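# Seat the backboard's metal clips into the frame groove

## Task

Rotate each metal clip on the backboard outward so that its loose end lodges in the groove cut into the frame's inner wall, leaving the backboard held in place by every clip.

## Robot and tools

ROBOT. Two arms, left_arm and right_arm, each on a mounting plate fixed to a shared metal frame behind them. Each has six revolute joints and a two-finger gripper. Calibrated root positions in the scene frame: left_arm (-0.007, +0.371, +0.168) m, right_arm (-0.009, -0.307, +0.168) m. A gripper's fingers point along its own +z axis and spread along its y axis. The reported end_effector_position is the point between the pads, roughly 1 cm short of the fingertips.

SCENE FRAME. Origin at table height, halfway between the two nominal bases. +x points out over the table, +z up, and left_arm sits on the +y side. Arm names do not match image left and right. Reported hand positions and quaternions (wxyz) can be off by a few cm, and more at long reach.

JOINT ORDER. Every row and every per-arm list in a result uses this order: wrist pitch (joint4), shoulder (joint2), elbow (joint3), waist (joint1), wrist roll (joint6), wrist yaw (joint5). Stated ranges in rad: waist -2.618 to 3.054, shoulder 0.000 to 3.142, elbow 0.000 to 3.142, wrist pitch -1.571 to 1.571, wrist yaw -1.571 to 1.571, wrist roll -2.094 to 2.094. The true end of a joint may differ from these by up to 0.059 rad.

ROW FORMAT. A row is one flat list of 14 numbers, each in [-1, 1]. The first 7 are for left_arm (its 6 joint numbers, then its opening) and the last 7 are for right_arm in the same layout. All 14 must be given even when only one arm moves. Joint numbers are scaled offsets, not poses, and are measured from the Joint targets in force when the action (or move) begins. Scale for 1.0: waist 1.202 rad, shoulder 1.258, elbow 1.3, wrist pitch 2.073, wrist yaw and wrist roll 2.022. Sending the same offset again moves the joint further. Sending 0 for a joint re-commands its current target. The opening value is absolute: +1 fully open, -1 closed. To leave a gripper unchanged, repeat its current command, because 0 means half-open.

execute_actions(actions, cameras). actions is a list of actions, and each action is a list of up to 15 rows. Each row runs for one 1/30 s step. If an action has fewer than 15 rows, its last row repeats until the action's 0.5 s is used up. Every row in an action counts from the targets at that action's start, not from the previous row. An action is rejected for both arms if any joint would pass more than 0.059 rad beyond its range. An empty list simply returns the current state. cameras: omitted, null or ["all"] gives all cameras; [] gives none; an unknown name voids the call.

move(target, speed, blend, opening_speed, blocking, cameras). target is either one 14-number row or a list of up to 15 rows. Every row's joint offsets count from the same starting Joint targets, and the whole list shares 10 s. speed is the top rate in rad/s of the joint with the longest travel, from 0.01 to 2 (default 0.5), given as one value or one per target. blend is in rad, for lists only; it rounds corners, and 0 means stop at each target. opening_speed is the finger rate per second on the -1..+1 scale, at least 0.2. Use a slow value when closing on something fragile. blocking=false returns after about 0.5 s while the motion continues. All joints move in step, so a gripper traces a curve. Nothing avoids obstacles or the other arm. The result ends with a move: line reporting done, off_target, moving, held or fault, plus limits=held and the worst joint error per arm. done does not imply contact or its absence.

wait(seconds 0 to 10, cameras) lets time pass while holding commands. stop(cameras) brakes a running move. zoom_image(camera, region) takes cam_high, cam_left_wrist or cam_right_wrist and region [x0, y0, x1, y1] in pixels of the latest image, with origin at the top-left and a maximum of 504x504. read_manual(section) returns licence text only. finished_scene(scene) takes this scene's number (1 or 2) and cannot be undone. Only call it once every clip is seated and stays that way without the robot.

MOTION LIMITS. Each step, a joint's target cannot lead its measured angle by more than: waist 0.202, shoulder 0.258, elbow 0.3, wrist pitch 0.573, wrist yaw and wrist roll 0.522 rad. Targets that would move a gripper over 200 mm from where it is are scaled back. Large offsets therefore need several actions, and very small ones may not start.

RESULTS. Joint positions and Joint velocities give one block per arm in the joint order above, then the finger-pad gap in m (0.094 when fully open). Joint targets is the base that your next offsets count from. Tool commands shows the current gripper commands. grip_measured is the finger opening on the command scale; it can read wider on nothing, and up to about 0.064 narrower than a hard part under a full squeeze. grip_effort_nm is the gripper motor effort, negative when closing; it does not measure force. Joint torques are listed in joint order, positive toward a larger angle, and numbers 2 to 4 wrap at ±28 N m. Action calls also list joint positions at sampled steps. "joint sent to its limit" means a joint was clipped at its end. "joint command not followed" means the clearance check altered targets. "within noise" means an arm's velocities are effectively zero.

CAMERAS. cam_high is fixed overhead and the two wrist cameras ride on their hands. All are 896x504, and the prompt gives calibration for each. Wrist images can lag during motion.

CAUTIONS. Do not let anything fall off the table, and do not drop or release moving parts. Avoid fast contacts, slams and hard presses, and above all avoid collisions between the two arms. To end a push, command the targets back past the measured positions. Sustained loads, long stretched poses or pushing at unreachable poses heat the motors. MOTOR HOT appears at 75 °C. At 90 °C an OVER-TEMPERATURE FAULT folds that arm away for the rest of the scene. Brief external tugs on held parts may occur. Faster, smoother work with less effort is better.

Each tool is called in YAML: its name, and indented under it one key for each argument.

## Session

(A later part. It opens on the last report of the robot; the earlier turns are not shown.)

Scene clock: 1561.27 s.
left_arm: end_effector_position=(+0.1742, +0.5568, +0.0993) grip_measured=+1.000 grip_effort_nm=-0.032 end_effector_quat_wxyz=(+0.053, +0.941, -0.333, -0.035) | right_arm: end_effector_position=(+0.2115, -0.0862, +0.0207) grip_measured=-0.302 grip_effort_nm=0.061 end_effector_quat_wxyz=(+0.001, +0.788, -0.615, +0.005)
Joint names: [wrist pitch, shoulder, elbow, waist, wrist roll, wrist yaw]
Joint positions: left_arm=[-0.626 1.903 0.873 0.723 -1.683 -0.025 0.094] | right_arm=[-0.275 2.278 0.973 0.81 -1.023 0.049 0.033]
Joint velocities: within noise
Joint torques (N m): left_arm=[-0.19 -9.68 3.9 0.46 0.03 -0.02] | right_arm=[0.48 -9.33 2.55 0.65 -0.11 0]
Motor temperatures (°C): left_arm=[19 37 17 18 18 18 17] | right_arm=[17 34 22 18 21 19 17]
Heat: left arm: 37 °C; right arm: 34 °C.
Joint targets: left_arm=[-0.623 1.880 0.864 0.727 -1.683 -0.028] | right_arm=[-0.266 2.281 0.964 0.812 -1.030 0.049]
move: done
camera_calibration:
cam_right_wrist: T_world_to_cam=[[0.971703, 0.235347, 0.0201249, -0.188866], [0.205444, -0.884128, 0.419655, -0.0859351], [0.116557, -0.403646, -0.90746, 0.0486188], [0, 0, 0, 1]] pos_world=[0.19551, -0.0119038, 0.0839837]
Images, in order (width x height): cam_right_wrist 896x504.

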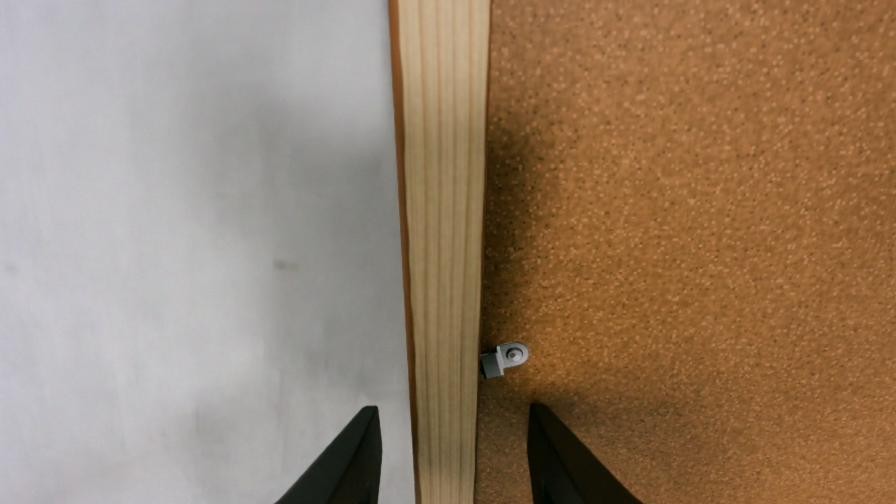

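move:
  target:
    - [0,0,0,0,0,0,1,0.0034,-0.03,0,0.0179,0.0140,0,-0.3]
    - [0,0,0,0,0,0,1,0.0034,0.006,0,0.0179,0.0140,0,-0.3]
  cameras: ["cam_right_wrist"]

Scene clock: 1569.00 s.
left_arm: end_effector_position=(+0.1742, +0.5568, +0.0993) grip_measured=+1.000 grip_effort_nm=-0.032 end_effector_quat_wxyz=(+0.053, +0.941, -0.333, -0.035) | right_arm: end_effector_position=(+0.2094, -0.0811, +0.0212) grip_measured=-0.302 grip_effort_nm=0.061 end_effector_quat_wxyz=(-0.003, +0.789, -0.614, +0.005)
Joint names: [wrist pitch, shoulder, elbow, waist, wrist roll, wrist yaw]
Joint positions: left_arm=[-0.626 1.903 0.873 0.723 -1.683 -0.025 0.094] | right_arm=[-0.267 2.276 0.973 0.827 -1.01 0.049 0.033]
Joint velocities: within noise
Joint torques (N m): left_arm=[-0.19 -9.52 3.9 0.23 0.09 -0.03] | right_arm=[0.48 -8.57 2.61 1.02 0.03 -0.01]
Motor temperatures (°C): left_arm=[19 37 17 18 18 18 17] | right_arm=[17 34 22 18 21 19 17]
Heat: left arm: 37 °C; right arm: 34 °C.
Joint targets: left_arm=[-0.623 1.880 0.864 0.727 -1.683 -0.028] | right_arm=[-0.259 2.289 0.964 0.833 -1.002 0.049]
move: done
camera_calibration:
cam_right_wrist: T_world_to_cam=[[0.970907, 0.237823, 0.02792, -0.187833], [0.205157, -0.886295, 0.415201, -0.0811912], [0.12349, -0.397394, -0.909301, 0.0505332], [0, 0, 0, 1]] pos_world=[0.192785, -0.00720682, 0.0849049]
Images, in order (width x height): cam_right_wrist 896x504.

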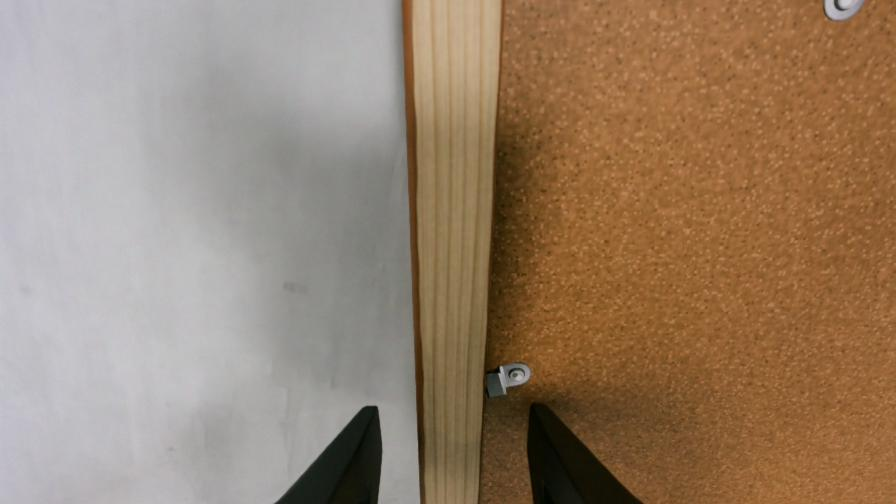

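move:
  target:
    - [0,0,0,0,0,0,1,0.001,-0.03,0,0.0092,0.0054,0,-0.3]
    - [0,0,0,0,0,0,1,0.001,0.026,0,0.0092,0.0054,0,-0.3]
  cameras: ["cam_right_wrist"]

Scene clock: 1580.53 s.
left_arm: end_effector_position=(+0.1742, +0.5568, +0.0993) grip_measured=+1.000 grip_effort_nm=-0.037 end_effector_quat_wxyz=(+0.053, +0.941, -0.333, -0.035) | right_arm: end_effector_position=(+0.2065, -0.0790, +0.0184) grip_measured=-0.302 grip_effort_nm=0.056 end_effector_quat_wxyz=(-0.003, +0.789, -0.614, +0.006)
Joint names: [wrist pitch, shoulder, elbow, waist, wrist roll, wrist yaw]
Joint positions: left_arm=[-0.626 1.903 0.873 0.723 -1.683 -0.025 0.094] | right_arm=[-0.259 2.287 0.973 0.838 -0.999 0.051 0.033]
Joint velocities: within noise
Joint torques (N m): left_arm=[-0.21 -9.66 3.85 0.21 0.03 -0.04] | right_arm=[0.41 -6.58 2.54 1.01 0.04 -0.03]
Motor temperatures (°C): left_arm=[19 37 17 18 18 18 17] | right_arm=[17 34 22 18 21 19 17]
Heat: left arm: 37 °C; right arm: 34 °C.
Joint targets: left_arm=[-0.623 1.880 0.864 0.727 -1.683 -0.028] | right_arm=[-0.256 2.321 0.964 0.844 -0.991 0.049]
move: done
camera_calibration:
cam_right_wrist: T_world_to_cam=[[0.970702, 0.238651, 0.0279716, -0.185316], [0.205668, -0.885404, 0.416846, -0.077619], [0.124247, -0.398881, -0.908547, 0.048816], [0, 0, 0, 1]] pos_world=[0.189786, -0.00502642, 0.0818904]
Images, in order (width x height): cam_right_wrist 896x504.

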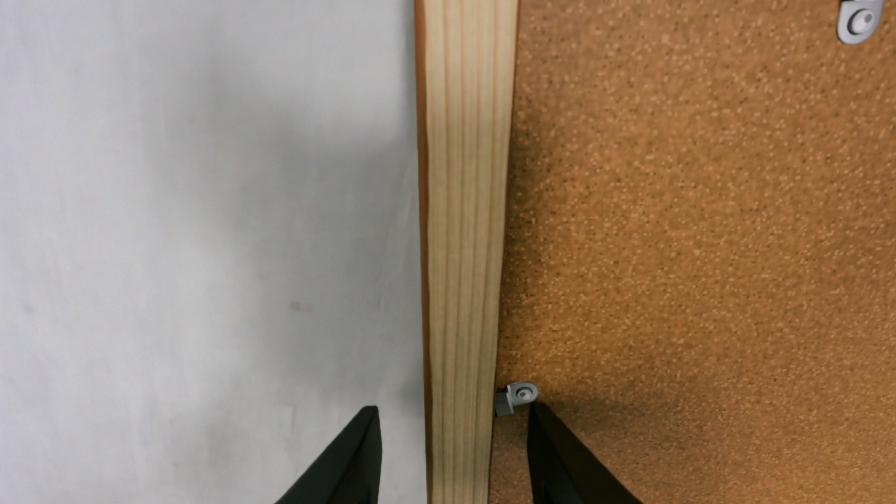

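move:
  target: [0,0,0,0,0,0,1,0,0,0,0,0,0,-0.8]
  opening_speed: 0.6
  cameras: ["cam_right_wrist"]

zoom_image:
  camera: "cam_right_wrist"
  region: [482, 364, 542, 424]

Scene clock: 1587.60 s.
left_arm: end_effector_position=(+0.1742, +0.5568, +0.0993) grip_measured=+1.000 grip_effort_nm=-0.027 end_effector_quat_wxyz=(+0.053, +0.941, -0.333, -0.035) | right_arm: end_effector_position=(+0.2073, -0.0793, +0.0182) grip_measured=-0.768 grip_effort_nm=-1.033 end_effector_quat_wxyz=(-0.003, +0.787, -0.617, +0.009)
Joint names: [wrist pitch, shoulder, elbow, waist, wrist roll, wrist yaw]
Joint positions: left_arm=[-0.626 1.903 0.873 0.723 -1.683 -0.025 0.094] | right_arm=[-0.256 2.288 0.973 0.838 -0.991 0.055 0.011]
Joint velocities: within noise
Joint torques (N m): left_arm=[-0.18 -9.57 4.01 0.31 0 -0.01] | right_arm=[0.4 -6.65 2.55 0.96 -0.03 -0.08]
Motor temperatures (°C): left_arm=[19 37 17 18 18 18 17] | right_arm=[17 33 22 18 21 19 17]
Heat: left arm: 37 °C; right arm: 33 °C.
Joint targets: left_arm=[-0.623 1.880 0.864 0.727 -1.683 -0.028] | right_arm=[-0.256 2.321 0.964 0.844 -0.991 0.049]
move: done
camera_calibration:
cam_right_wrist: T_world_to_cam=[[0.972296, 0.231577, 0.0318216, -0.187018], [0.197318, -0.886092, 0.419411, -0.0763253], [0.125323, -0.401513, -0.907239, 0.0479526], [0, 0, 0, 1]] pos_world=[0.190888, -0.00506867, 0.0814673]
Images, in order (width x height): cam_right_wrist 896x504.

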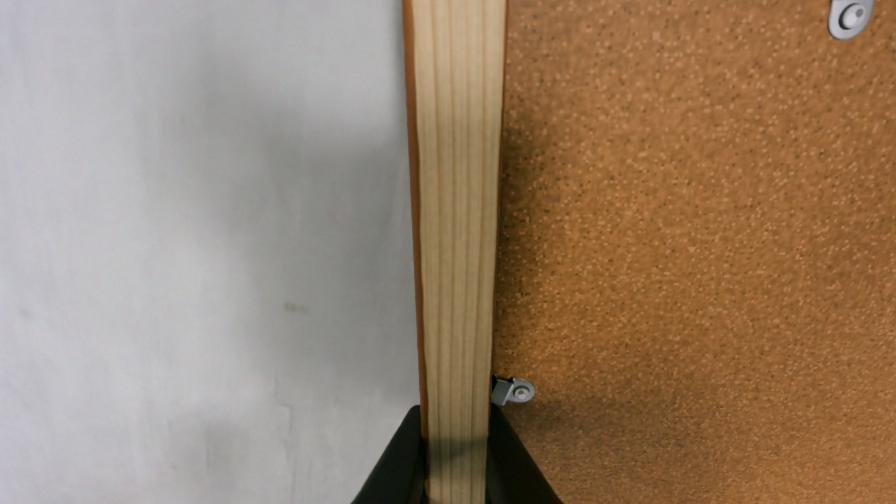

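Scaled by 8.400.

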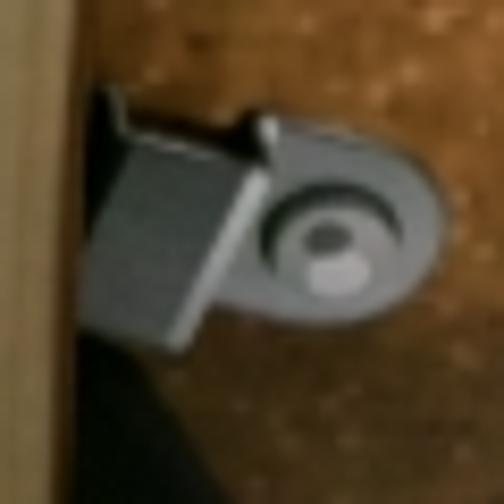

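move:
  target:
    - [0,0,0,0,0,0,1,0,-0.02,0,0,0,0,-0.35]
    - [0,0,0,0,0,0,1,-0.06,-0.17,0,0,0,0,-0.35]
    - [0,0,0,0,0,0,1,-0.0839,-0.1518,0.0769,0.0507,0.0163,0,-0.35]
    - [0,0,0,0,0,0,1,-0.0193,-0.0167,0.0769,0.0507,0.0163,0,-0.35]
    - [0,0,0,0,0,0,1,-0.0193,-0.0167,0.0769,0.0308,0.0143,0,-0.35]
    - [0,0,0,0,0,0,1,-0.0183,0.0100,0.0769,0.0308,0.0143,0,-0.35]
  cameras: ["cam_right_wrist"]

Scene clock: 1612.90 s.
left_arm: end_effector_position=(+0.1742, +0.5568, +0.0993) grip_measured=+1.000 grip_effort_nm=-0.032 end_effector_quat_wxyz=(+0.053, +0.941, -0.333, -0.035) | right_arm: end_effector_position=(+0.2078, -0.0549, +0.0194) grip_measured=-0.352 grip_effort_nm=0.056 end_effector_quat_wxyz=(-0.007, +0.794, -0.608, +0.008)
Joint names: [wrist pitch, shoulder, elbow, waist, wrist roll, wrist yaw]
Joint positions: left_arm=[-0.626 1.903 0.873 0.723 -1.683 -0.025 0.094] | right_arm=[-0.299 2.319 1.052 0.886 -0.966 0.053 0.03]
Joint velocities: within noise
Joint torques (N m): left_arm=[-0.19 -9.42 3.89 0.31 0.04 -0.03] | right_arm=[0.45 -8.85 4.22 -0.03 0.01 -0.05]
Motor temperatures (°C): left_arm=[19 37 17 18 18 18 17] | right_arm=[17 32 22 18 21 19 18]
Heat: left arm: 37 °C; right arm: 32 °C.
Joint targets: left_arm=[-0.623 1.880 0.864 0.727 -1.683 -0.028] | right_arm=[-0.294 2.334 1.064 0.881 -0.962 0.049]
move: done
camera_calibration:
cam_right_wrist: T_world_to_cam=[[0.966675, 0.253291, 0.037193, -0.190882], [0.215841, -0.884485, 0.413641, -0.0589367], [0.137668, -0.391828, -0.90968, 0.0568086], [0, 0, 0, 1]] pos_world=[0.189421, 0.0184793, 0.0831558]
Images, in order (width x height): cam_right_wrist 896x504.

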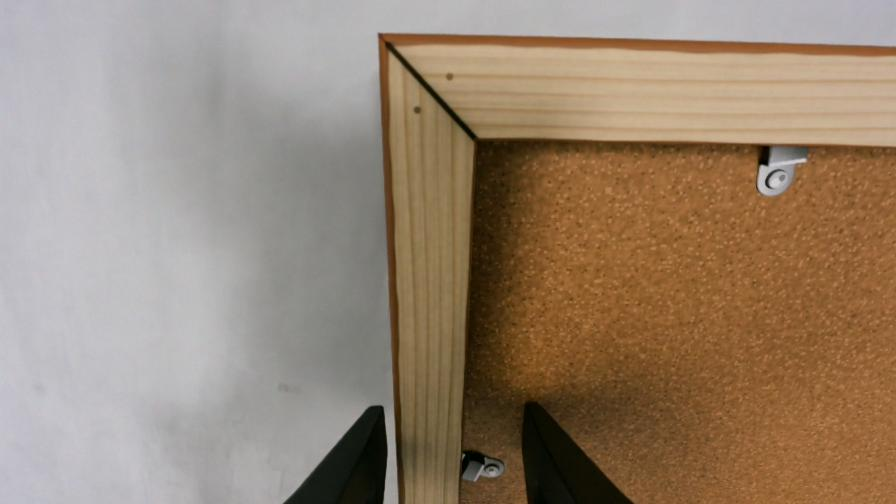

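move:
  target:
    - [0,0,0,0,0,0,1,-0.004,-0.025,-0.0262,0,0,0,-0.35]
    - [0,0,0,0,0,0,1,-0.003,0.010,-0.0262,0,0,0,-0.35]
  cameras: ["cam_right_wrist"]

Scene clock: 1617.87 s.
left_arm: end_effector_position=(+0.1742, +0.5568, +0.0993) grip_measured=+1.000 grip_effort_nm=-0.032 end_effector_quat_wxyz=(+0.053, +0.941, -0.333, -0.035) | right_arm: end_effector_position=(+0.2071, -0.0556, +0.0189) grip_measured=-0.352 grip_effort_nm=0.051 end_effector_quat_wxyz=(-0.007, +0.794, -0.608, +0.008)
Joint names: [wrist pitch, shoulder, elbow, waist, wrist roll, wrist yaw]
Joint positions: left_arm=[-0.626 1.903 0.873 0.723 -1.683 -0.025 0.094] | right_arm=[-0.295 2.319 1.048 0.886 -0.966 0.053 0.03]
Joint velocities: within noise
Joint torques (N m): left_arm=[-0.19 -9.59 3.88 0.42 0.02 -0.02] | right_arm=[0.35 -7.66 2.14 0.05 0.02 -0.06]
Motor temperatures (°C): left_arm=[19 37 17 18 18 18 17] | right_arm=[17 32 22 18 21 19 18]
Heat: left arm: 37 °C; right arm: 32 °C.
Joint targets: left_arm=[-0.623 1.880 0.864 0.727 -1.683 -0.028] | right_arm=[-0.301 2.346 1.029 0.881 -0.962 0.049]
move: done
camera_calibration:
cam_right_wrist: T_world_to_cam=[[0.966675, 0.253291, 0.037193, -0.190056], [0.215841, -0.884485, 0.413641, -0.0592449], [0.137668, -0.391828, -0.90968, 0.0561665], [0, 0, 0, 1]] pos_world=[0.188777, 0.017746, 0.0826684]
Images, in order (width x height): cam_right_wrist 896x504.

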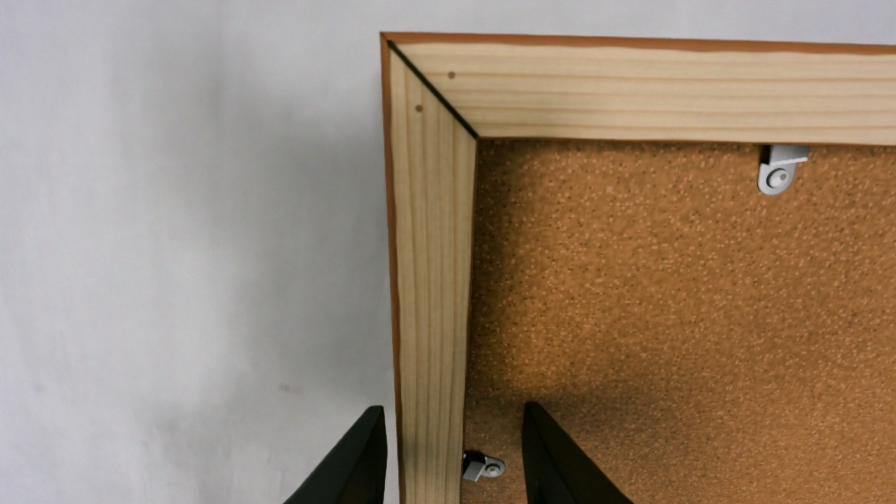

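move:
  target:
    - [0,0,0,0,0,0,1,-0.020,-0.06,-0.006,0,0,0,-0.35]
    - [0,0,0,0,0,0,1,-0.008,-0.008,-0.001,0,0,0,-0.35]
  cameras: ["cam_right_wrist"]

Scene clock: 1625.13 s.
left_arm: end_effector_position=(+0.1742, +0.5568, +0.0993) grip_measured=+1.000 grip_effort_nm=-0.027 end_effector_quat_wxyz=(+0.053, +0.941, -0.333, -0.035) | right_arm: end_effector_position=(+0.2005, -0.0636, +0.0198) grip_measured=-0.352 grip_effort_nm=0.056 end_effector_quat_wxyz=(+0.007, +0.795, -0.607, +0.007)
Joint names: [wrist pitch, shoulder, elbow, waist, wrist roll, wrist yaw]
Joint positions: left_arm=[-0.626 1.903 0.873 0.723 -1.683 -0.025 0.094] | right_arm=[-0.317 2.309 1.032 0.886 -0.966 0.054 0.03]
Joint velocities: within noise
Joint torques (N m): left_arm=[-0.2 -9.46 4.01 0.46 0 -0.03] | right_arm=[0.34 -7.56 3.07 0.01 0 -0.06]
Motor temperatures (°C): left_arm=[19 37 17 18 18 18 17] | right_arm=[17 31 22 18 21 19 18]
Heat: left arm: 37 °C; right arm: 31 °C.
Joint targets: left_arm=[-0.623 1.880 0.864 0.727 -1.683 -0.028] | right_arm=[-0.317 2.336 1.028 0.881 -0.962 0.049]
move: done
camera_calibration:
cam_right_wrist: T_world_to_cam=[[0.966859, 0.254941, 0.0137202, -0.181129], [0.224577, -0.874804, 0.429283, -0.0667031], [0.121444, -0.411975, -0.903066, 0.0565834], [0, 0, 0, 1]] pos_world=[0.183235, 0.0111362, 0.0822181]
Images, in order (width x height): cam_right_wrist 896x504.

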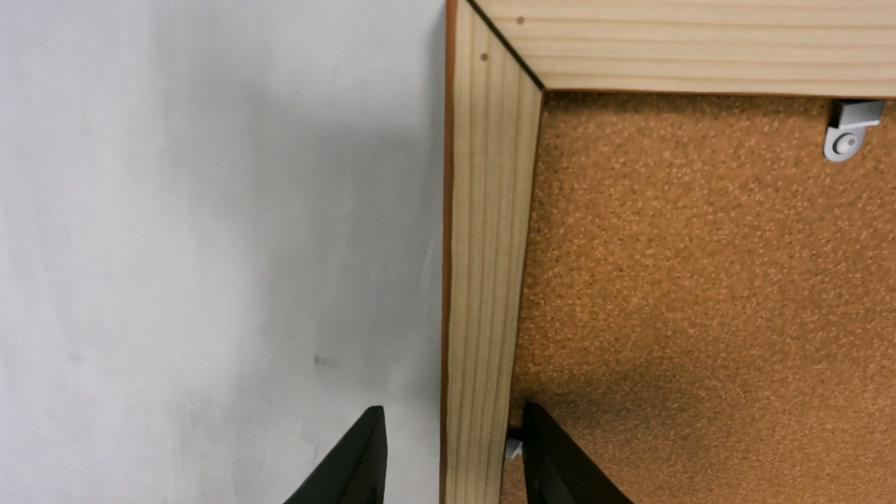

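move:
  target:
    - [0,0,0,0,0,0,1,0.0097,-0.035,0.0215,0,0,0,-0.35]
    - [0,0,0,0,0,0,1,0.0097,-0.003,0.0215,0,0,0,-0.35]
  cameras: ["cam_right_wrist"]

Scene clock: 1630.80 s.
left_arm: end_effector_position=(+0.1742, +0.5568, +0.0993) grip_measured=+1.000 grip_effort_nm=-0.032 end_effector_quat_wxyz=(+0.053, +0.941, -0.333, -0.035) | right_arm: end_effector_position=(+0.2034, -0.0601, +0.0194) grip_measured=-0.352 grip_effort_nm=0.056 end_effector_quat_wxyz=(+0.000, +0.794, -0.607, +0.007)
Joint names: [wrist pitch, shoulder, elbow, waist, wrist roll, wrist yaw]
Joint positions: left_arm=[-0.626 1.903 0.873 0.723 -1.683 -0.025 0.094] | right_arm=[-0.306 2.313 1.038 0.886 -0.966 0.054 0.03]
Joint velocities: within noise
Joint torques (N m): left_arm=[-0.19 -9.61 3.88 0.31 0.06 -0.04] | right_arm=[0.46 -8.31 4.63 -0.03 0.01 -0.06]
Motor temperatures (°C): left_arm=[19 37 17 18 18 18 17] | right_arm=[17 32 22 18 21 19 18]
Heat: left arm: 37 °C; right arm: 32 °C.
Joint targets: left_arm=[-0.623 1.880 0.864 0.727 -1.683 -0.028] | right_arm=[-0.297 2.333 1.056 0.881 -0.962 0.049]
move: done
camera_calibration:
cam_right_wrist: T_world_to_cam=[[0.966825, 0.254248, 0.024636, -0.185093], [0.220461, -0.87926, 0.422255, -0.0634284], [0.129019, -0.402816, -0.906142, 0.0563788], [0, 0, 0, 1]] pos_world=[0.185662, 0.0139999, 0.0824302]
Images, in order (width x height): cam_right_wrist 896x504.

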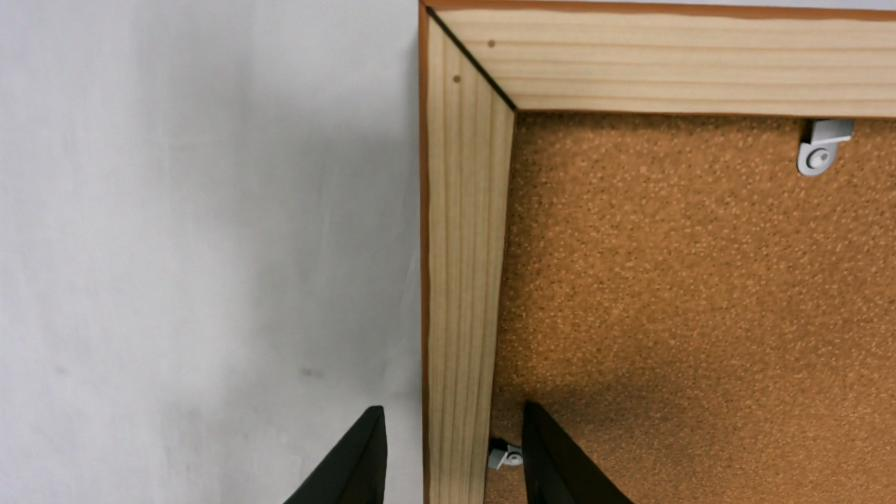

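move:
  target:
    - [0,0,0,0,0,0,1,0,0.018,0,-0.0025,0,0,-0.35]
    - [0,0,0,0,0,0,1,0,0.018,0,-0.0025,0,0,-0.8]
  opening_speed: 0.6
  cameras: []

move:
  target:
    - [0,0,0,0,0,0,1,0,-0.02,0,0,0,0,-0.35]
    - [0,0,0,0,0,0,1,-0.06,-0.17,0,0,0,0,-0.35]
  cameras: ["cam_right_wrist"]

zoom_image:
  camera: "cam_right_wrist"
  region: [418, 325, 478, 385]

Scene clock: 1640.43 s.
left_arm: end_effector_position=(+0.1742, +0.5568, +0.0993) grip_measured=+1.000 grip_effort_nm=-0.037 end_effector_quat_wxyz=(+0.053, +0.941, -0.333, -0.035) | right_arm: end_effector_position=(+0.2035, -0.0606, +0.0186) grip_measured=-0.768 grip_effort_nm=-1.023 end_effector_quat_wxyz=(+0.005, +0.791, -0.612, +0.007)
Joint names: [wrist pitch, shoulder, elbow, waist, wrist roll, wrist yaw]
Joint positions: left_arm=[-0.626 1.903 0.873 0.723 -1.683 -0.025 0.094] | right_arm=[-0.32 2.32 1.049 0.885 -0.956 0.053 0.011]
Joint velocities: within noise
Joint torques (N m): left_arm=[-0.18 -9.62 3.74 0.23 0.03 -0.01] | right_arm=[0.59 -6.91 3.82 -0.16 -0.1 -0.04]
Motor temperatures (°C): left_arm=[19 37 17 18 18 18 17] | right_arm=[17 31 23 18 21 19 18]
Heat: left arm: 37 °C; right arm: 31 °C.
Joint targets: left_arm=[-0.623 1.880 0.864 0.727 -1.683 -0.028] | right_arm=[-0.297 2.355 1.056 0.878 -0.962 0.049]
move: off_target (right_arm); target 2's new numbers were sent with right_arm's shoulder 0.038 rad from that target; right_arm: the shoulder is farthest, 0.036 rad from its target
No camera images: "cameras" was empty.

Scene clock: 1642.23 s.
left_arm: end_effector_position=(+0.1742, +0.5568, +0.0993) grip_measured=+1.000 grip_effort_nm=-0.017 end_effector_quat_wxyz=(+0.053, +0.941, -0.333, -0.035) | right_arm: end_effector_position=(+0.2159, -0.0489, +0.0695) grip_measured=-0.352 grip_effort_nm=0.061 end_effector_quat_wxyz=(-0.031, +0.789, -0.614, +0.007)
Joint names: [wrist pitch, shoulder, elbow, waist, wrist roll, wrist yaw]
Joint positions: left_arm=[-0.626 1.903 0.873 0.723 -1.683 -0.025 0.094] | right_arm=[-0.411 2.157 1.049 0.883 -0.956 0.049 0.03]
Joint velocities: within noise
Joint torques (N m): left_arm=[-0.17 -9.54 4.03 0.34 0.02 -0.02] | right_arm=[0.4 -11.26 4.52 0.01 -0.11 -0.02]
Motor temperatures (°C): left_arm=[19 37 17 18 18 18 17] | right_arm=[17 31 23 18 21 19 18]
Heat: left arm: 37 °C; right arm: 31 °C.
Joint targets: left_arm=[-0.623 1.880 0.864 0.727 -1.683 -0.028] | right_arm=[-0.421 2.141 1.056 0.878 -0.962 0.049]
move: done
camera_calibration:
cam_right_wrist: T_world_to_cam=[[0.968996, 0.236357, 0.0719845, -0.205849], [0.191635, -0.902861, 0.38486, -0.0698308], [0.155956, -0.359133, -0.920163, 0.102012], [0, 0, 0, 1]] pos_world=[0.196939, 0.0222421, 0.135561]
Images, in order (width x height): cam_right_wrist 896x504.

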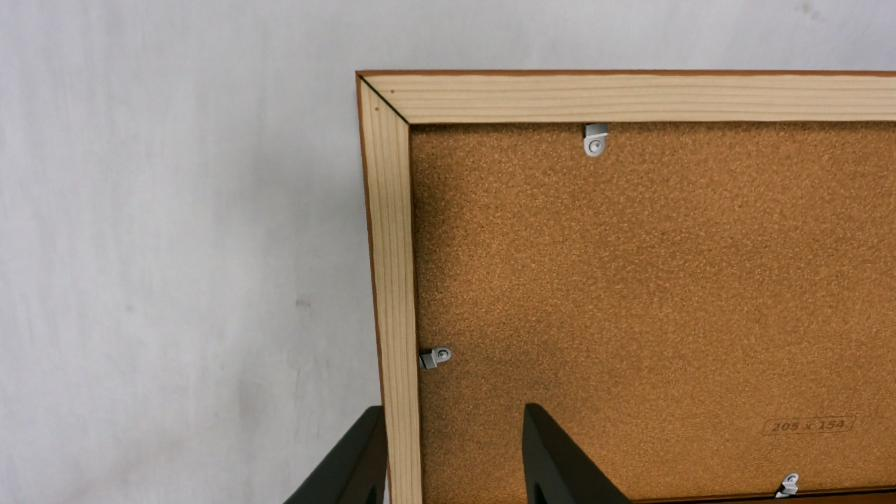

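Scaled by 8.400.

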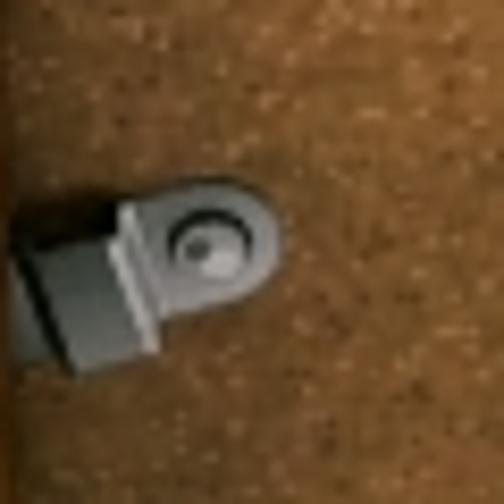

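move:
  target:
    - [0,0,0,0,0,0,1,-0.0063,-0.0469,-0.0708,-0.0549,-0.0198,0,-0.3]
    - [0,0,0,0,0,0,1,0.0781,0.09,-0.0708,-0.0349,-0.0163,0,-0.3]
    - [0,0,0,0,0,0,1,0.0796,0.141,-0.0708,-0.0349,-0.0163,0,-0.3]
  cameras: ["cam_right_wrist"]

Scene clock: 1656.27 s.
left_arm: end_effector_position=(+0.1742, +0.5568, +0.0993) grip_measured=+1.000 grip_effort_nm=-0.032 end_effector_quat_wxyz=(+0.053, +0.941, -0.333, -0.035) | right_arm: end_effector_position=(+0.2070, -0.0819, +0.0184) grip_measured=-0.302 grip_effort_nm=0.056 end_effector_quat_wxyz=(+0.001, +0.785, -0.619, +0.007)
Joint names: [wrist pitch, shoulder, elbow, waist, wrist roll, wrist yaw]
Joint positions: left_arm=[-0.626 1.903 0.873 0.723 -1.683 -0.025 0.094] | right_arm=[-0.266 2.286 0.973 0.832 -0.991 0.053 0.033]
Joint velocities: within noise
Joint torques (N m): left_arm=[-0.17 -9.48 3.96 0.38 0.03 -0.03] | right_arm=[0.48 -6.76 2.58 0.92 -0.09 -0.04]
Motor temperatures (°C): left_arm=[19 37 17 18 18 18 17] | right_arm=[17 32 23 18 21 19 17]
Heat: left arm: 37 °C; right arm: 32 °C.
Joint targets: left_arm=[-0.623 1.880 0.864 0.727 -1.683 -0.028] | right_arm=[-0.256 2.319 0.964 0.836 -0.995 0.049]
move: done
camera_calibration:
cam_right_wrist: T_world_to_cam=[[0.974089, 0.224978, 0.0231333, -0.186873], [0.194519, -0.88558, 0.421794, -0.0781028], [0.115381, -0.406365, -0.906397, 0.0488082], [0, 0, 0, 1]] pos_world=[0.191592, -0.00728997, 0.0815058]
Images, in order (width x height): cam_right_wrist 896x504.

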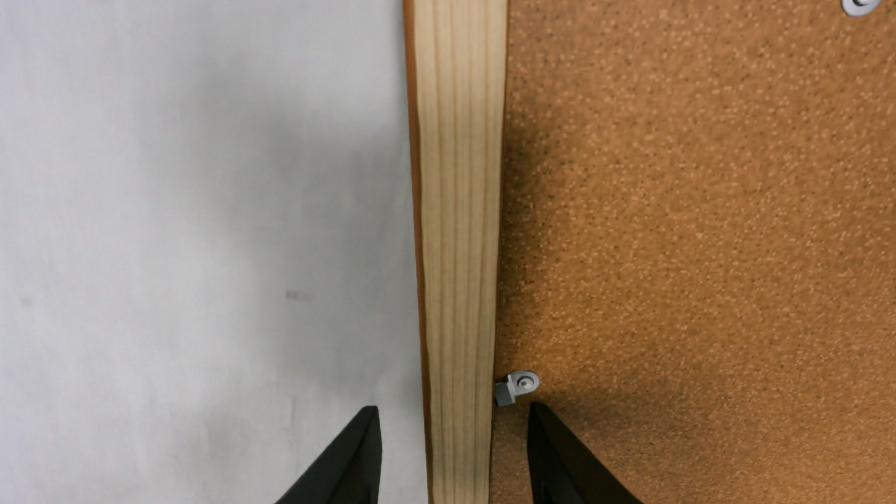

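move:
  target:
    - [0,0,0,0,0,0,1,0,-0.03,0,0.0055,0.002,0,-0.3]
    - [0,0,0,0,0,0,1,0,0.0,0,0.0055,0.002,0,-0.3]
    - [0,0,0,0,0,0,1,0,0,0,0.0055,0.002,0,-0.8]
  opening_speed: 0.6
  cameras: ["cam_right_wrist"]

zoom_image:
  camera: "cam_right_wrist"
  region: [482, 364, 542, 424]

Scene clock: 1662.20 s.
left_arm: end_effector_position=(+0.1742, +0.5568, +0.0993) grip_measured=+1.000 grip_effort_nm=-0.032 end_effector_quat_wxyz=(+0.053, +0.941, -0.333, -0.035) | right_arm: end_effector_position=(+0.2078, -0.0815, +0.0184) grip_measured=-0.768 grip_effort_nm=-1.023 end_effector_quat_wxyz=(+0.000, +0.787, -0.617, +0.012)
Joint names: [wrist pitch, shoulder, elbow, waist, wrist roll, wrist yaw]
Joint positions: left_arm=[-0.626 1.903 0.873 0.723 -1.683 -0.025 0.094] | right_arm=[-0.262 2.287 0.973 0.837 -0.991 0.064 0.011]
Joint velocities: within noise
Joint torques (N m): left_arm=[-0.2 -9.59 3.85 0.36 -0.01 -0.02] | right_arm=[0.44 -6.83 2.55 0.99 -0.04 -0.15]
Motor temperatures (°C): left_arm=[19 37 17 18 18 18 17] | right_arm=[17 32 23 18 21 19 17]
Heat: left arm: 37 °C; right arm: 32 °C.
Joint targets: left_arm=[-0.623 1.880 0.864 0.727 -1.683 -0.028] | right_arm=[-0.256 2.319 0.964 0.843 -0.991 0.049]
move: done
camera_calibration:
cam_right_wrist: T_world_to_cam=[[0.97262, 0.230189, 0.0320034, -0.18714], [0.194728, -0.882349, 0.428418, -0.0778182], [0.126855, -0.410456, -0.903014, 0.0460847], [0, 0, 0, 1]] pos_world=[0.191323, -0.00666956, 0.0809429]
Images, in order (width x height): cam_right_wrist 896x504.

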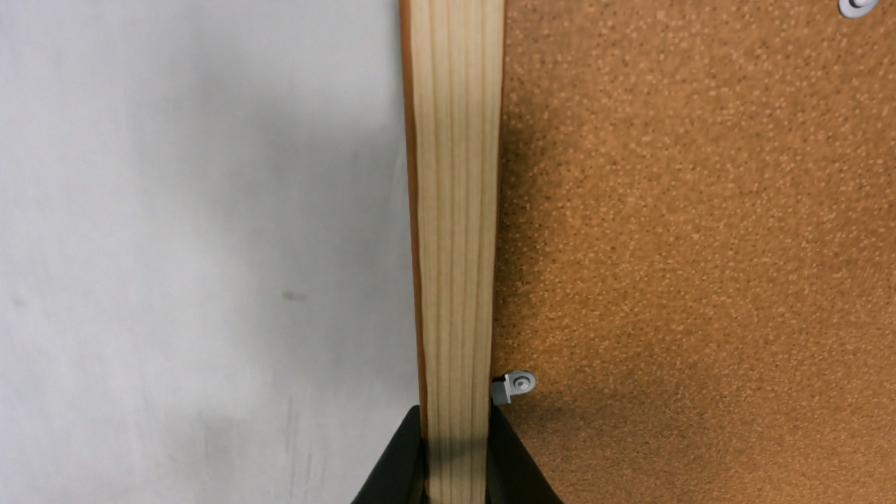

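Scaled by 8.400.

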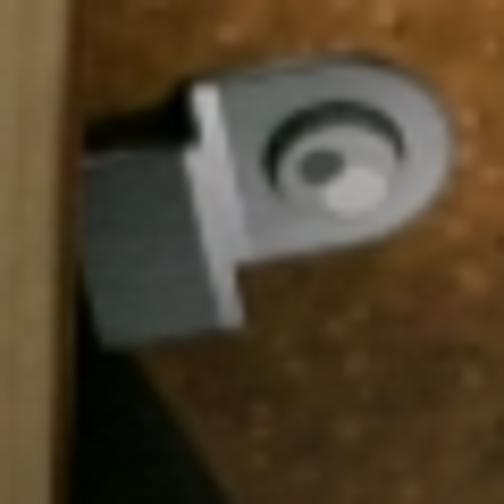

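move:
  target:
    - [0,0,0,0,0,0,1,0,0,0,0,0,0,-0.5]
    - [0,0,0,0,0,0,1,0.002,-0.03,0,0.0040,0.001,0,-0.5]
    - [0,0,0,0,0,0,1,0.002,0.0,0,0.0040,0.001,0,-0.5]
    - [0,0,0,0,0,0,1,0.002,0,0,0.0040,0.001,0,-0.8]
  opening_speed: 0.6
  cameras: ["cam_right_wrist"]

zoom_image:
  camera: "cam_right_wrist"
  region: [482, 364, 542, 424]

Scene clock: 1671.00 s.
left_arm: end_effector_position=(+0.1742, +0.5568, +0.0993) grip_measured=+1.000 grip_effort_nm=-0.027 end_effector_quat_wxyz=(+0.053, +0.941, -0.333, -0.035) | right_arm: end_effector_position=(+0.2075, -0.0812, +0.0187) grip_measured=-0.768 grip_effort_nm=-1.023 end_effector_quat_wxyz=(+0.000, +0.787, -0.616, +0.015)
Joint names: [wrist pitch, shoulder, elbow, waist, wrist roll, wrist yaw]
Joint positions: left_arm=[-0.626 1.903 0.873 0.723 -1.683 -0.025 0.094] | right_arm=[-0.263 2.286 0.973 0.841 -0.989 0.068 0.011]
Joint velocities: within noise
Joint torques (N m): left_arm=[-0.2 -9.44 3.85 0.38 0.05 0] | right_arm=[0.49 -6.69 2.62 1.1 -0.04 -0.21]
Motor temperatures (°C): left_arm=[19 37 17 18 18 18 17] | right_arm=[17 31 22 18 21 19 18]
Heat: left arm: 37 °C; right arm: 31 °C.
Joint targets: left_arm=[-0.623 1.880 0.864 0.727 -1.683 -0.028] | right_arm=[-0.252 2.319 0.964 0.848 -0.989 0.049]
move: done
camera_calibration:
cam_right_wrist: T_world_to_cam=[[0.971898, 0.232862, 0.0344976, -0.186635], [0.195685, -0.880651, 0.431465, -0.0777104], [0.130852, -0.412589, -0.90147, 0.0454888], [0, 0, 0, 1]] pos_world=[0.190645, -0.00620723, 0.0809746]
Images, in order (width x height): cam_right_wrist 896x504.

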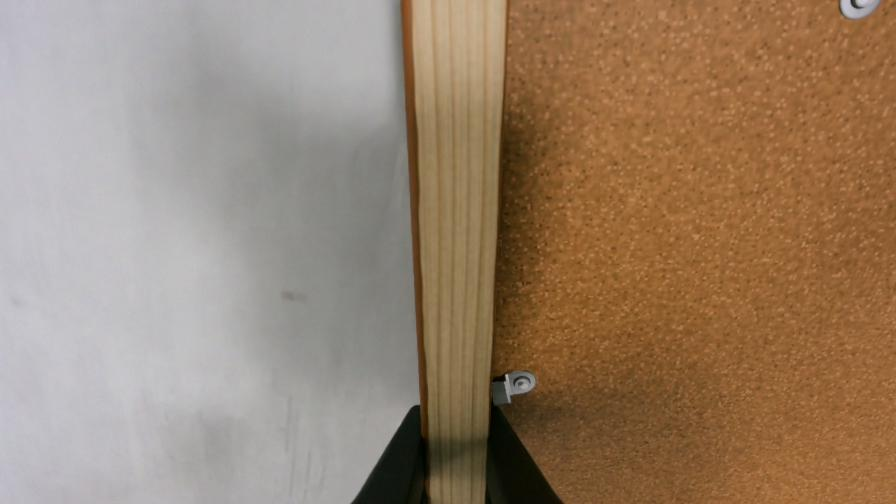

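Scaled by 8.400.

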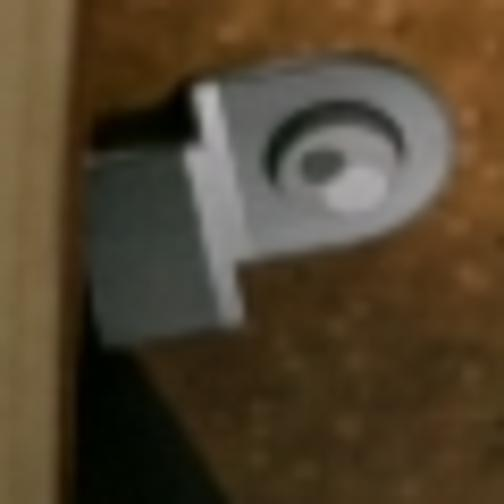

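move:
  target:
    - [0,0,0,0,0,0,1,0,0,0,0,0,0,-0.5]
    - [0,0,0,0,0,0,1,-0.0,-0.07,0,0.0,0.00,0,-0.5]
    - [0,0,0,0,0,0,1,0.002,-0.028,0,-0.001,0.00,0,-0.5]
    - [0,0,0,0,0,0,1,0.002,0,0,-0.001,0.00,0,-0.5]
  opening_speed: 0.6
  cameras: ["cam_right_wrist"]

Scene clock: 1679.80 s.
left_arm: end_effector_position=(+0.1742, +0.5568, +0.0993) grip_measured=+1.000 grip_effort_nm=-0.032 end_effector_quat_wxyz=(+0.053, +0.941, -0.333, -0.035) | right_arm: end_effector_position=(+0.2081, -0.0777, +0.0183) grip_measured=-0.502 grip_effort_nm=0.061 end_effector_quat_wxyz=(-0.006, +0.788, -0.616, +0.011)
Joint names: [wrist pitch, shoulder, elbow, waist, wrist roll, wrist yaw]
Joint positions: left_arm=[-0.626 1.903 0.873 0.723 -1.683 -0.025 0.094] | right_arm=[-0.25 2.287 0.973 0.843 -0.989 0.06 0.023]
Joint velocities: within noise
Joint torques (N m): left_arm=[-0.19 -9.66 3.99 0.32 0 -0.02] | right_arm=[0.42 -6.86 2.62 0.83 -0.03 -0.12]
Motor temperatures (°C): left_arm=[19 37 17 18 18 18 17] | right_arm=[17 31 22 18 21 19 18]
Heat: left arm: 37 °C; right arm: 31 °C.
Joint targets: left_arm=[-0.623 1.880 0.864 0.727 -1.683 -0.028] | right_arm=[-0.248 2.319 0.964 0.847 -0.989 0.049]
move: done
camera_calibration:
cam_right_wrist: T_world_to_cam=[[0.971641, 0.233067, 0.0399233, -0.188021], [0.195419, -0.886528, 0.419379, -0.0748206], [0.133137, -0.399684, -0.906933, 0.0471689], [0, 0, 0, 1]] pos_world=[0.19103, -0.00365648, 0.0816637]
Images, in order (width x height): cam_right_wrist 896x504.

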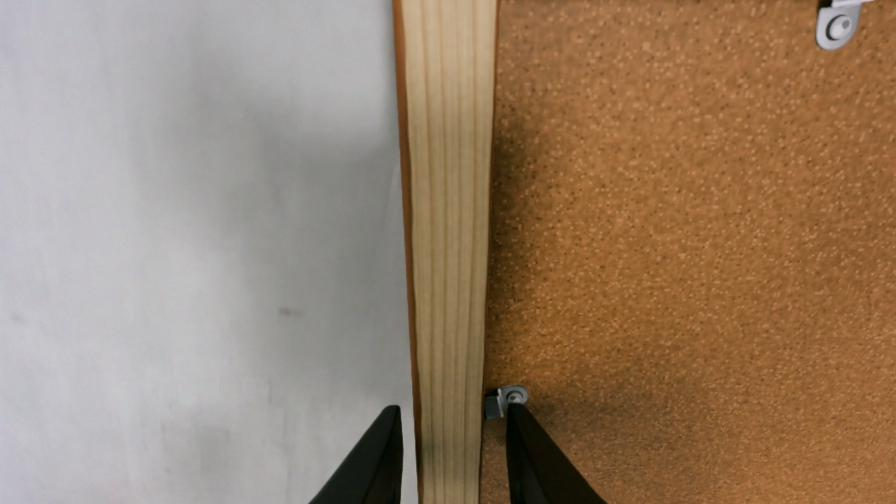

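move:
  target:
    - [0,0,0,0,0,0,1,-0.0092,-0.07,0,-0.0166,-0.003,0,-0.5]
    - [0,0,0,0,0,0,1,-0.0092,0,0,-0.0166,-0.003,0,-0.5]
  cameras: ["cam_right_wrist"]

Scene clock: 1684.67 s.
left_arm: end_effector_position=(+0.1742, +0.5568, +0.0993) grip_measured=+1.000 grip_effort_nm=-0.022 end_effector_quat_wxyz=(+0.053, +0.941, -0.333, -0.035) | right_arm: end_effector_position=(+0.2092, -0.0802, +0.0182) grip_measured=-0.502 grip_effort_nm=0.042 end_effector_quat_wxyz=(-0.004, +0.785, -0.619, +0.010)
Joint names: [wrist pitch, shoulder, elbow, waist, wrist roll, wrist yaw]
Joint positions: left_arm=[-0.626 1.903 0.873 0.723 -1.683 -0.025 0.094] | right_arm=[-0.254 2.287 0.973 0.834 -0.99 0.059 0.023]
Joint velocities: within noise
Joint torques (N m): left_arm=[-0.2 -9.47 3.69 0.47 0 -0.03] | right_arm=[0.27 -6.83 2.61 -0.16 -0.09 -0.1]
Motor temperatures (°C): left_arm=[19 37 17 18 18 18 17] | right_arm=[17 31 22 18 21 19 18]
Heat: left arm: 37 °C; right arm: 31 °C.
Joint targets: left_arm=[-0.623 1.880 0.864 0.727 -1.683 -0.028] | right_arm=[-0.267 2.319 0.964 0.827 -0.995 0.049]
move: done
camera_calibration:
cam_right_wrist: T_world_to_cam=[[0.973503, 0.225891, 0.0355728, -0.189416], [0.19049, -0.887136, 0.42036, -0.0761903], [0.126514, -0.402445, -0.90666, 0.0470884], [0, 0, 0, 1]] pos_world=[0.192953, -0.0058534, 0.0814586]
Images, in order (width x height): cam_right_wrist 896x504.

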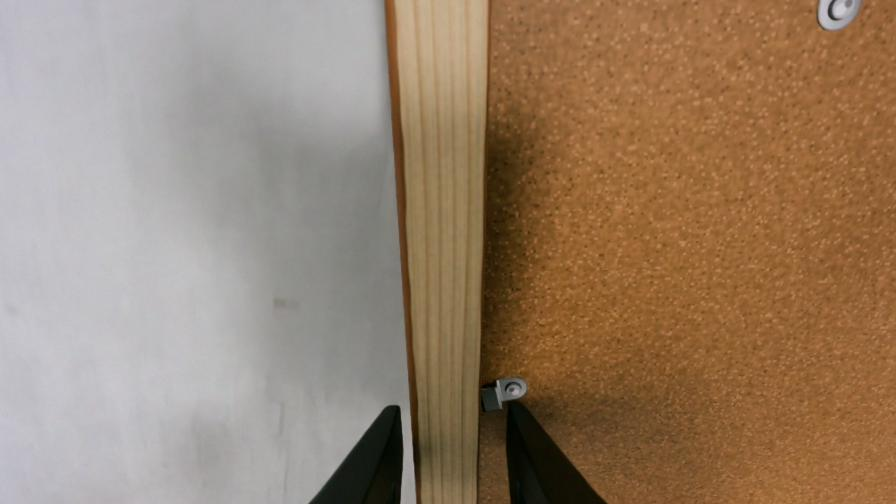

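move:
  target: [0,0,0,0,0,0,1,0,0,0,0,0,0,-0.8]
  opening_speed: 0.6
  cameras: ["cam_right_wrist"]

zoom_image:
  camera: "cam_right_wrist"
  region: [482, 364, 542, 424]

Scene clock: 1690.57 s.
left_arm: end_effector_position=(+0.1742, +0.5568, +0.0993) grip_measured=+1.000 grip_effort_nm=-0.027 end_effector_quat_wxyz=(+0.053, +0.941, -0.333, -0.035) | right_arm: end_effector_position=(+0.2078, -0.0806, +0.0182) grip_measured=-0.768 grip_effort_nm=-1.028 end_effector_quat_wxyz=(-0.002, +0.785, -0.619, +0.008)
Joint names: [wrist pitch, shoulder, elbow, waist, wrist roll, wrist yaw]
Joint positions: left_arm=[-0.626 1.903 0.873 0.723 -1.683 -0.025 0.094] | right_arm=[-0.259 2.287 0.973 0.833 -0.99 0.054 0.011]
Joint velocities: within noise
Joint torques (N m): left_arm=[-0.14 -9.59 3.81 0.27 0.04 -0.01] | right_arm=[0.32 -6.83 2.56 -0.17 -0.08 -0.06]
Motor temperatures (°C): left_arm=[19 37 17 18 18 18 17] | right_arm=[17 31 22 18 21 19 18]
Heat: left arm: 37 °C; right arm: 31 °C.
Joint targets: left_arm=[-0.623 1.880 0.864 0.727 -1.683 -0.028] | right_arm=[-0.267 2.319 0.964 0.827 -0.995 0.049]
move: done
camera_calibration:
cam_right_wrist: T_world_to_cam=[[0.973754, 0.225761, 0.0289, -0.187943], [0.193188, -0.886961, 0.419499, -0.0768271], [0.120339, -0.402905, -0.907296, 0.0483218], [0, 0, 0, 1]] pos_world=[0.192037, -0.00624334, 0.0815026]
Images, in order (width x height): cam_right_wrist 896x504.

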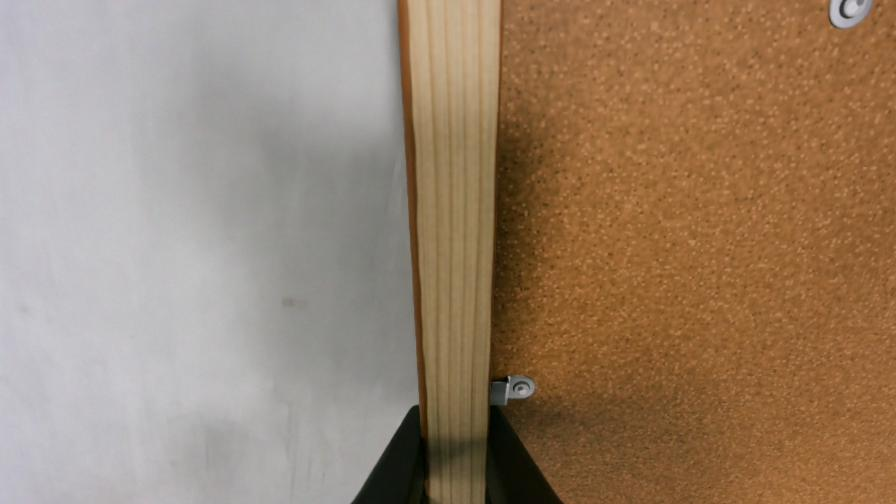

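Scaled by 8.400.

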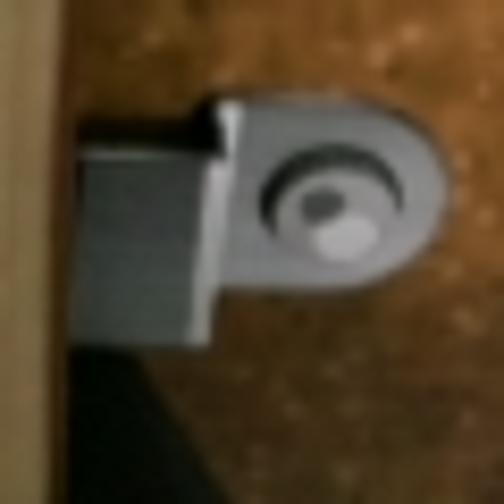

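move:
  target:
    - [0,0,0,0,0,0,1,0,-0.02,0,0,0,0,-0.35]
    - [0,0,0,0,0,0,1,-0.06,-0.17,0,0,0,0,-0.35]
    - [0,0,0,0,0,0,1,-0.3367,0.1955,0.7685,0.0424,0.7898,0,-0.35]
  cameras: ["cam_right_wrist"]
  speed: [0.5,0.5,1.2]

Scene clock: 1714.30 s.
left_arm: end_effector_position=(+0.1742, +0.5568, +0.0993) grip_measured=+1.000 grip_effort_nm=-0.022 end_effector_quat_wxyz=(+0.053, +0.941, -0.333, -0.035) | right_arm: end_effector_position=(+0.3062, +0.0456, +0.0967) grip_measured=-0.352 grip_effort_nm=0.056 end_effector_quat_wxyz=(+0.005, -0.129, +0.992, -0.001)
Joint names: [wrist pitch, shoulder, elbow, waist, wrist roll, wrist yaw]
Joint positions: left_arm=[-0.626 1.903 0.873 0.723 -1.683 -0.025 0.094] | right_arm=[-0.956 2.551 1.932 0.869 0.594 0.048 0.03]
Joint velocities: within noise
Joint torques (N m): left_arm=[-0.21 -9.44 3.75 0.51 0.03 -0.03] | right_arm=[0.28 -12.72 7.45 1.47 0.04 0]
Motor temperatures (°C): left_arm=[19 37 17 18 18 18 17] | right_arm=[17 31 22 18 21 19 19]
Heat: left arm: 37 °C; right arm: 31 °C.
Joint targets: left_arm=[-0.623 1.880 0.864 0.727 -1.683 -0.028] | right_arm=[-0.965 2.565 1.963 0.878 0.602 0.049]
move: done
camera_calibration:
cam_right_wrist: T_world_to_cam=[[0.247184, -0.968757, 0.0202186, -0.0366916], [-0.889371, -0.218547, 0.401568, 0.285855], [-0.384603, -0.117243, -0.915606, 0.300967], [0, 0, 0, 1]] pos_world=[0.379053, 0.0622139, 0.161519]
Images, in order (width x height): cam_right_wrist 896x504.

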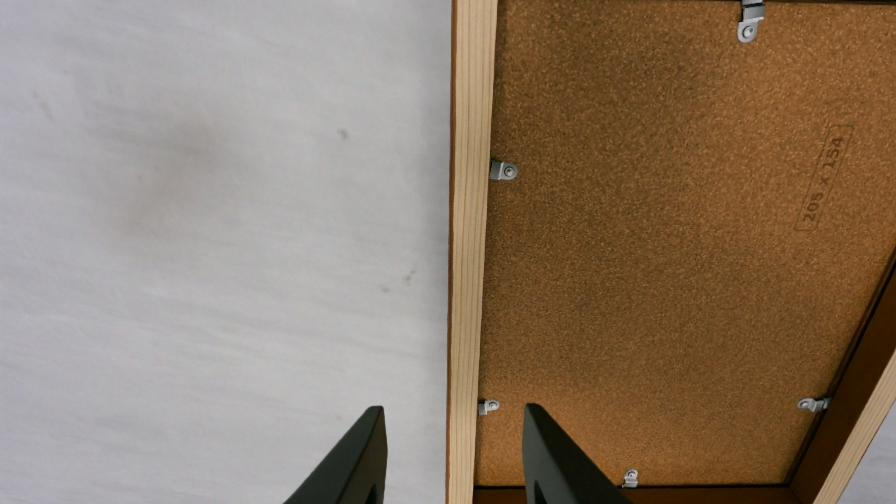

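zoom_image:
  camera: "cam_right_wrist"
  region: [480, 147, 528, 195]

zoom_image:
  camera: "cam_right_wrist"
  region: [466, 383, 514, 431]

zoom_image:
  camera: "cam_right_wrist"
  region: [726, 0, 774, 48]

zoom_image:
  camera: "cam_right_wrist"
  region: [788, 380, 836, 428]

Scaled by 10.500.

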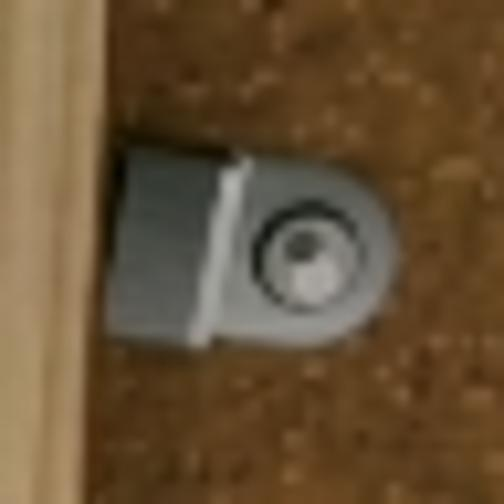

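Scaled by 10.500.

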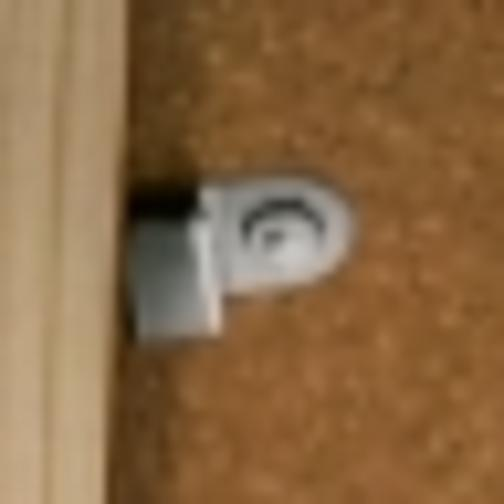

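Scaled by 10.500.

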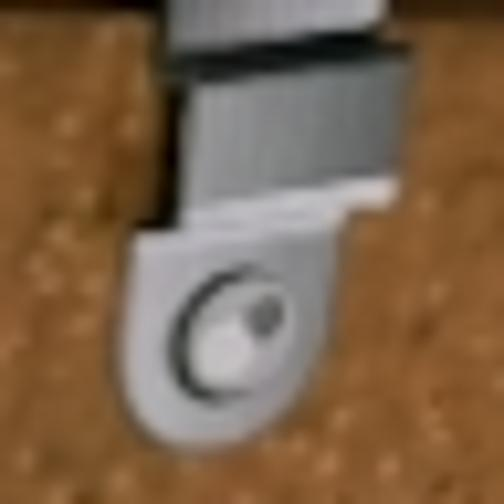

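Scaled by 10.500.

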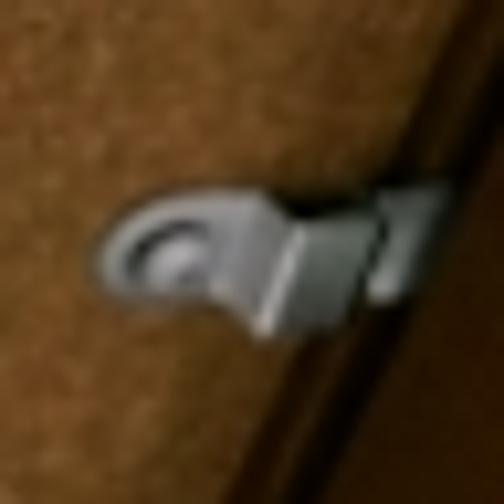

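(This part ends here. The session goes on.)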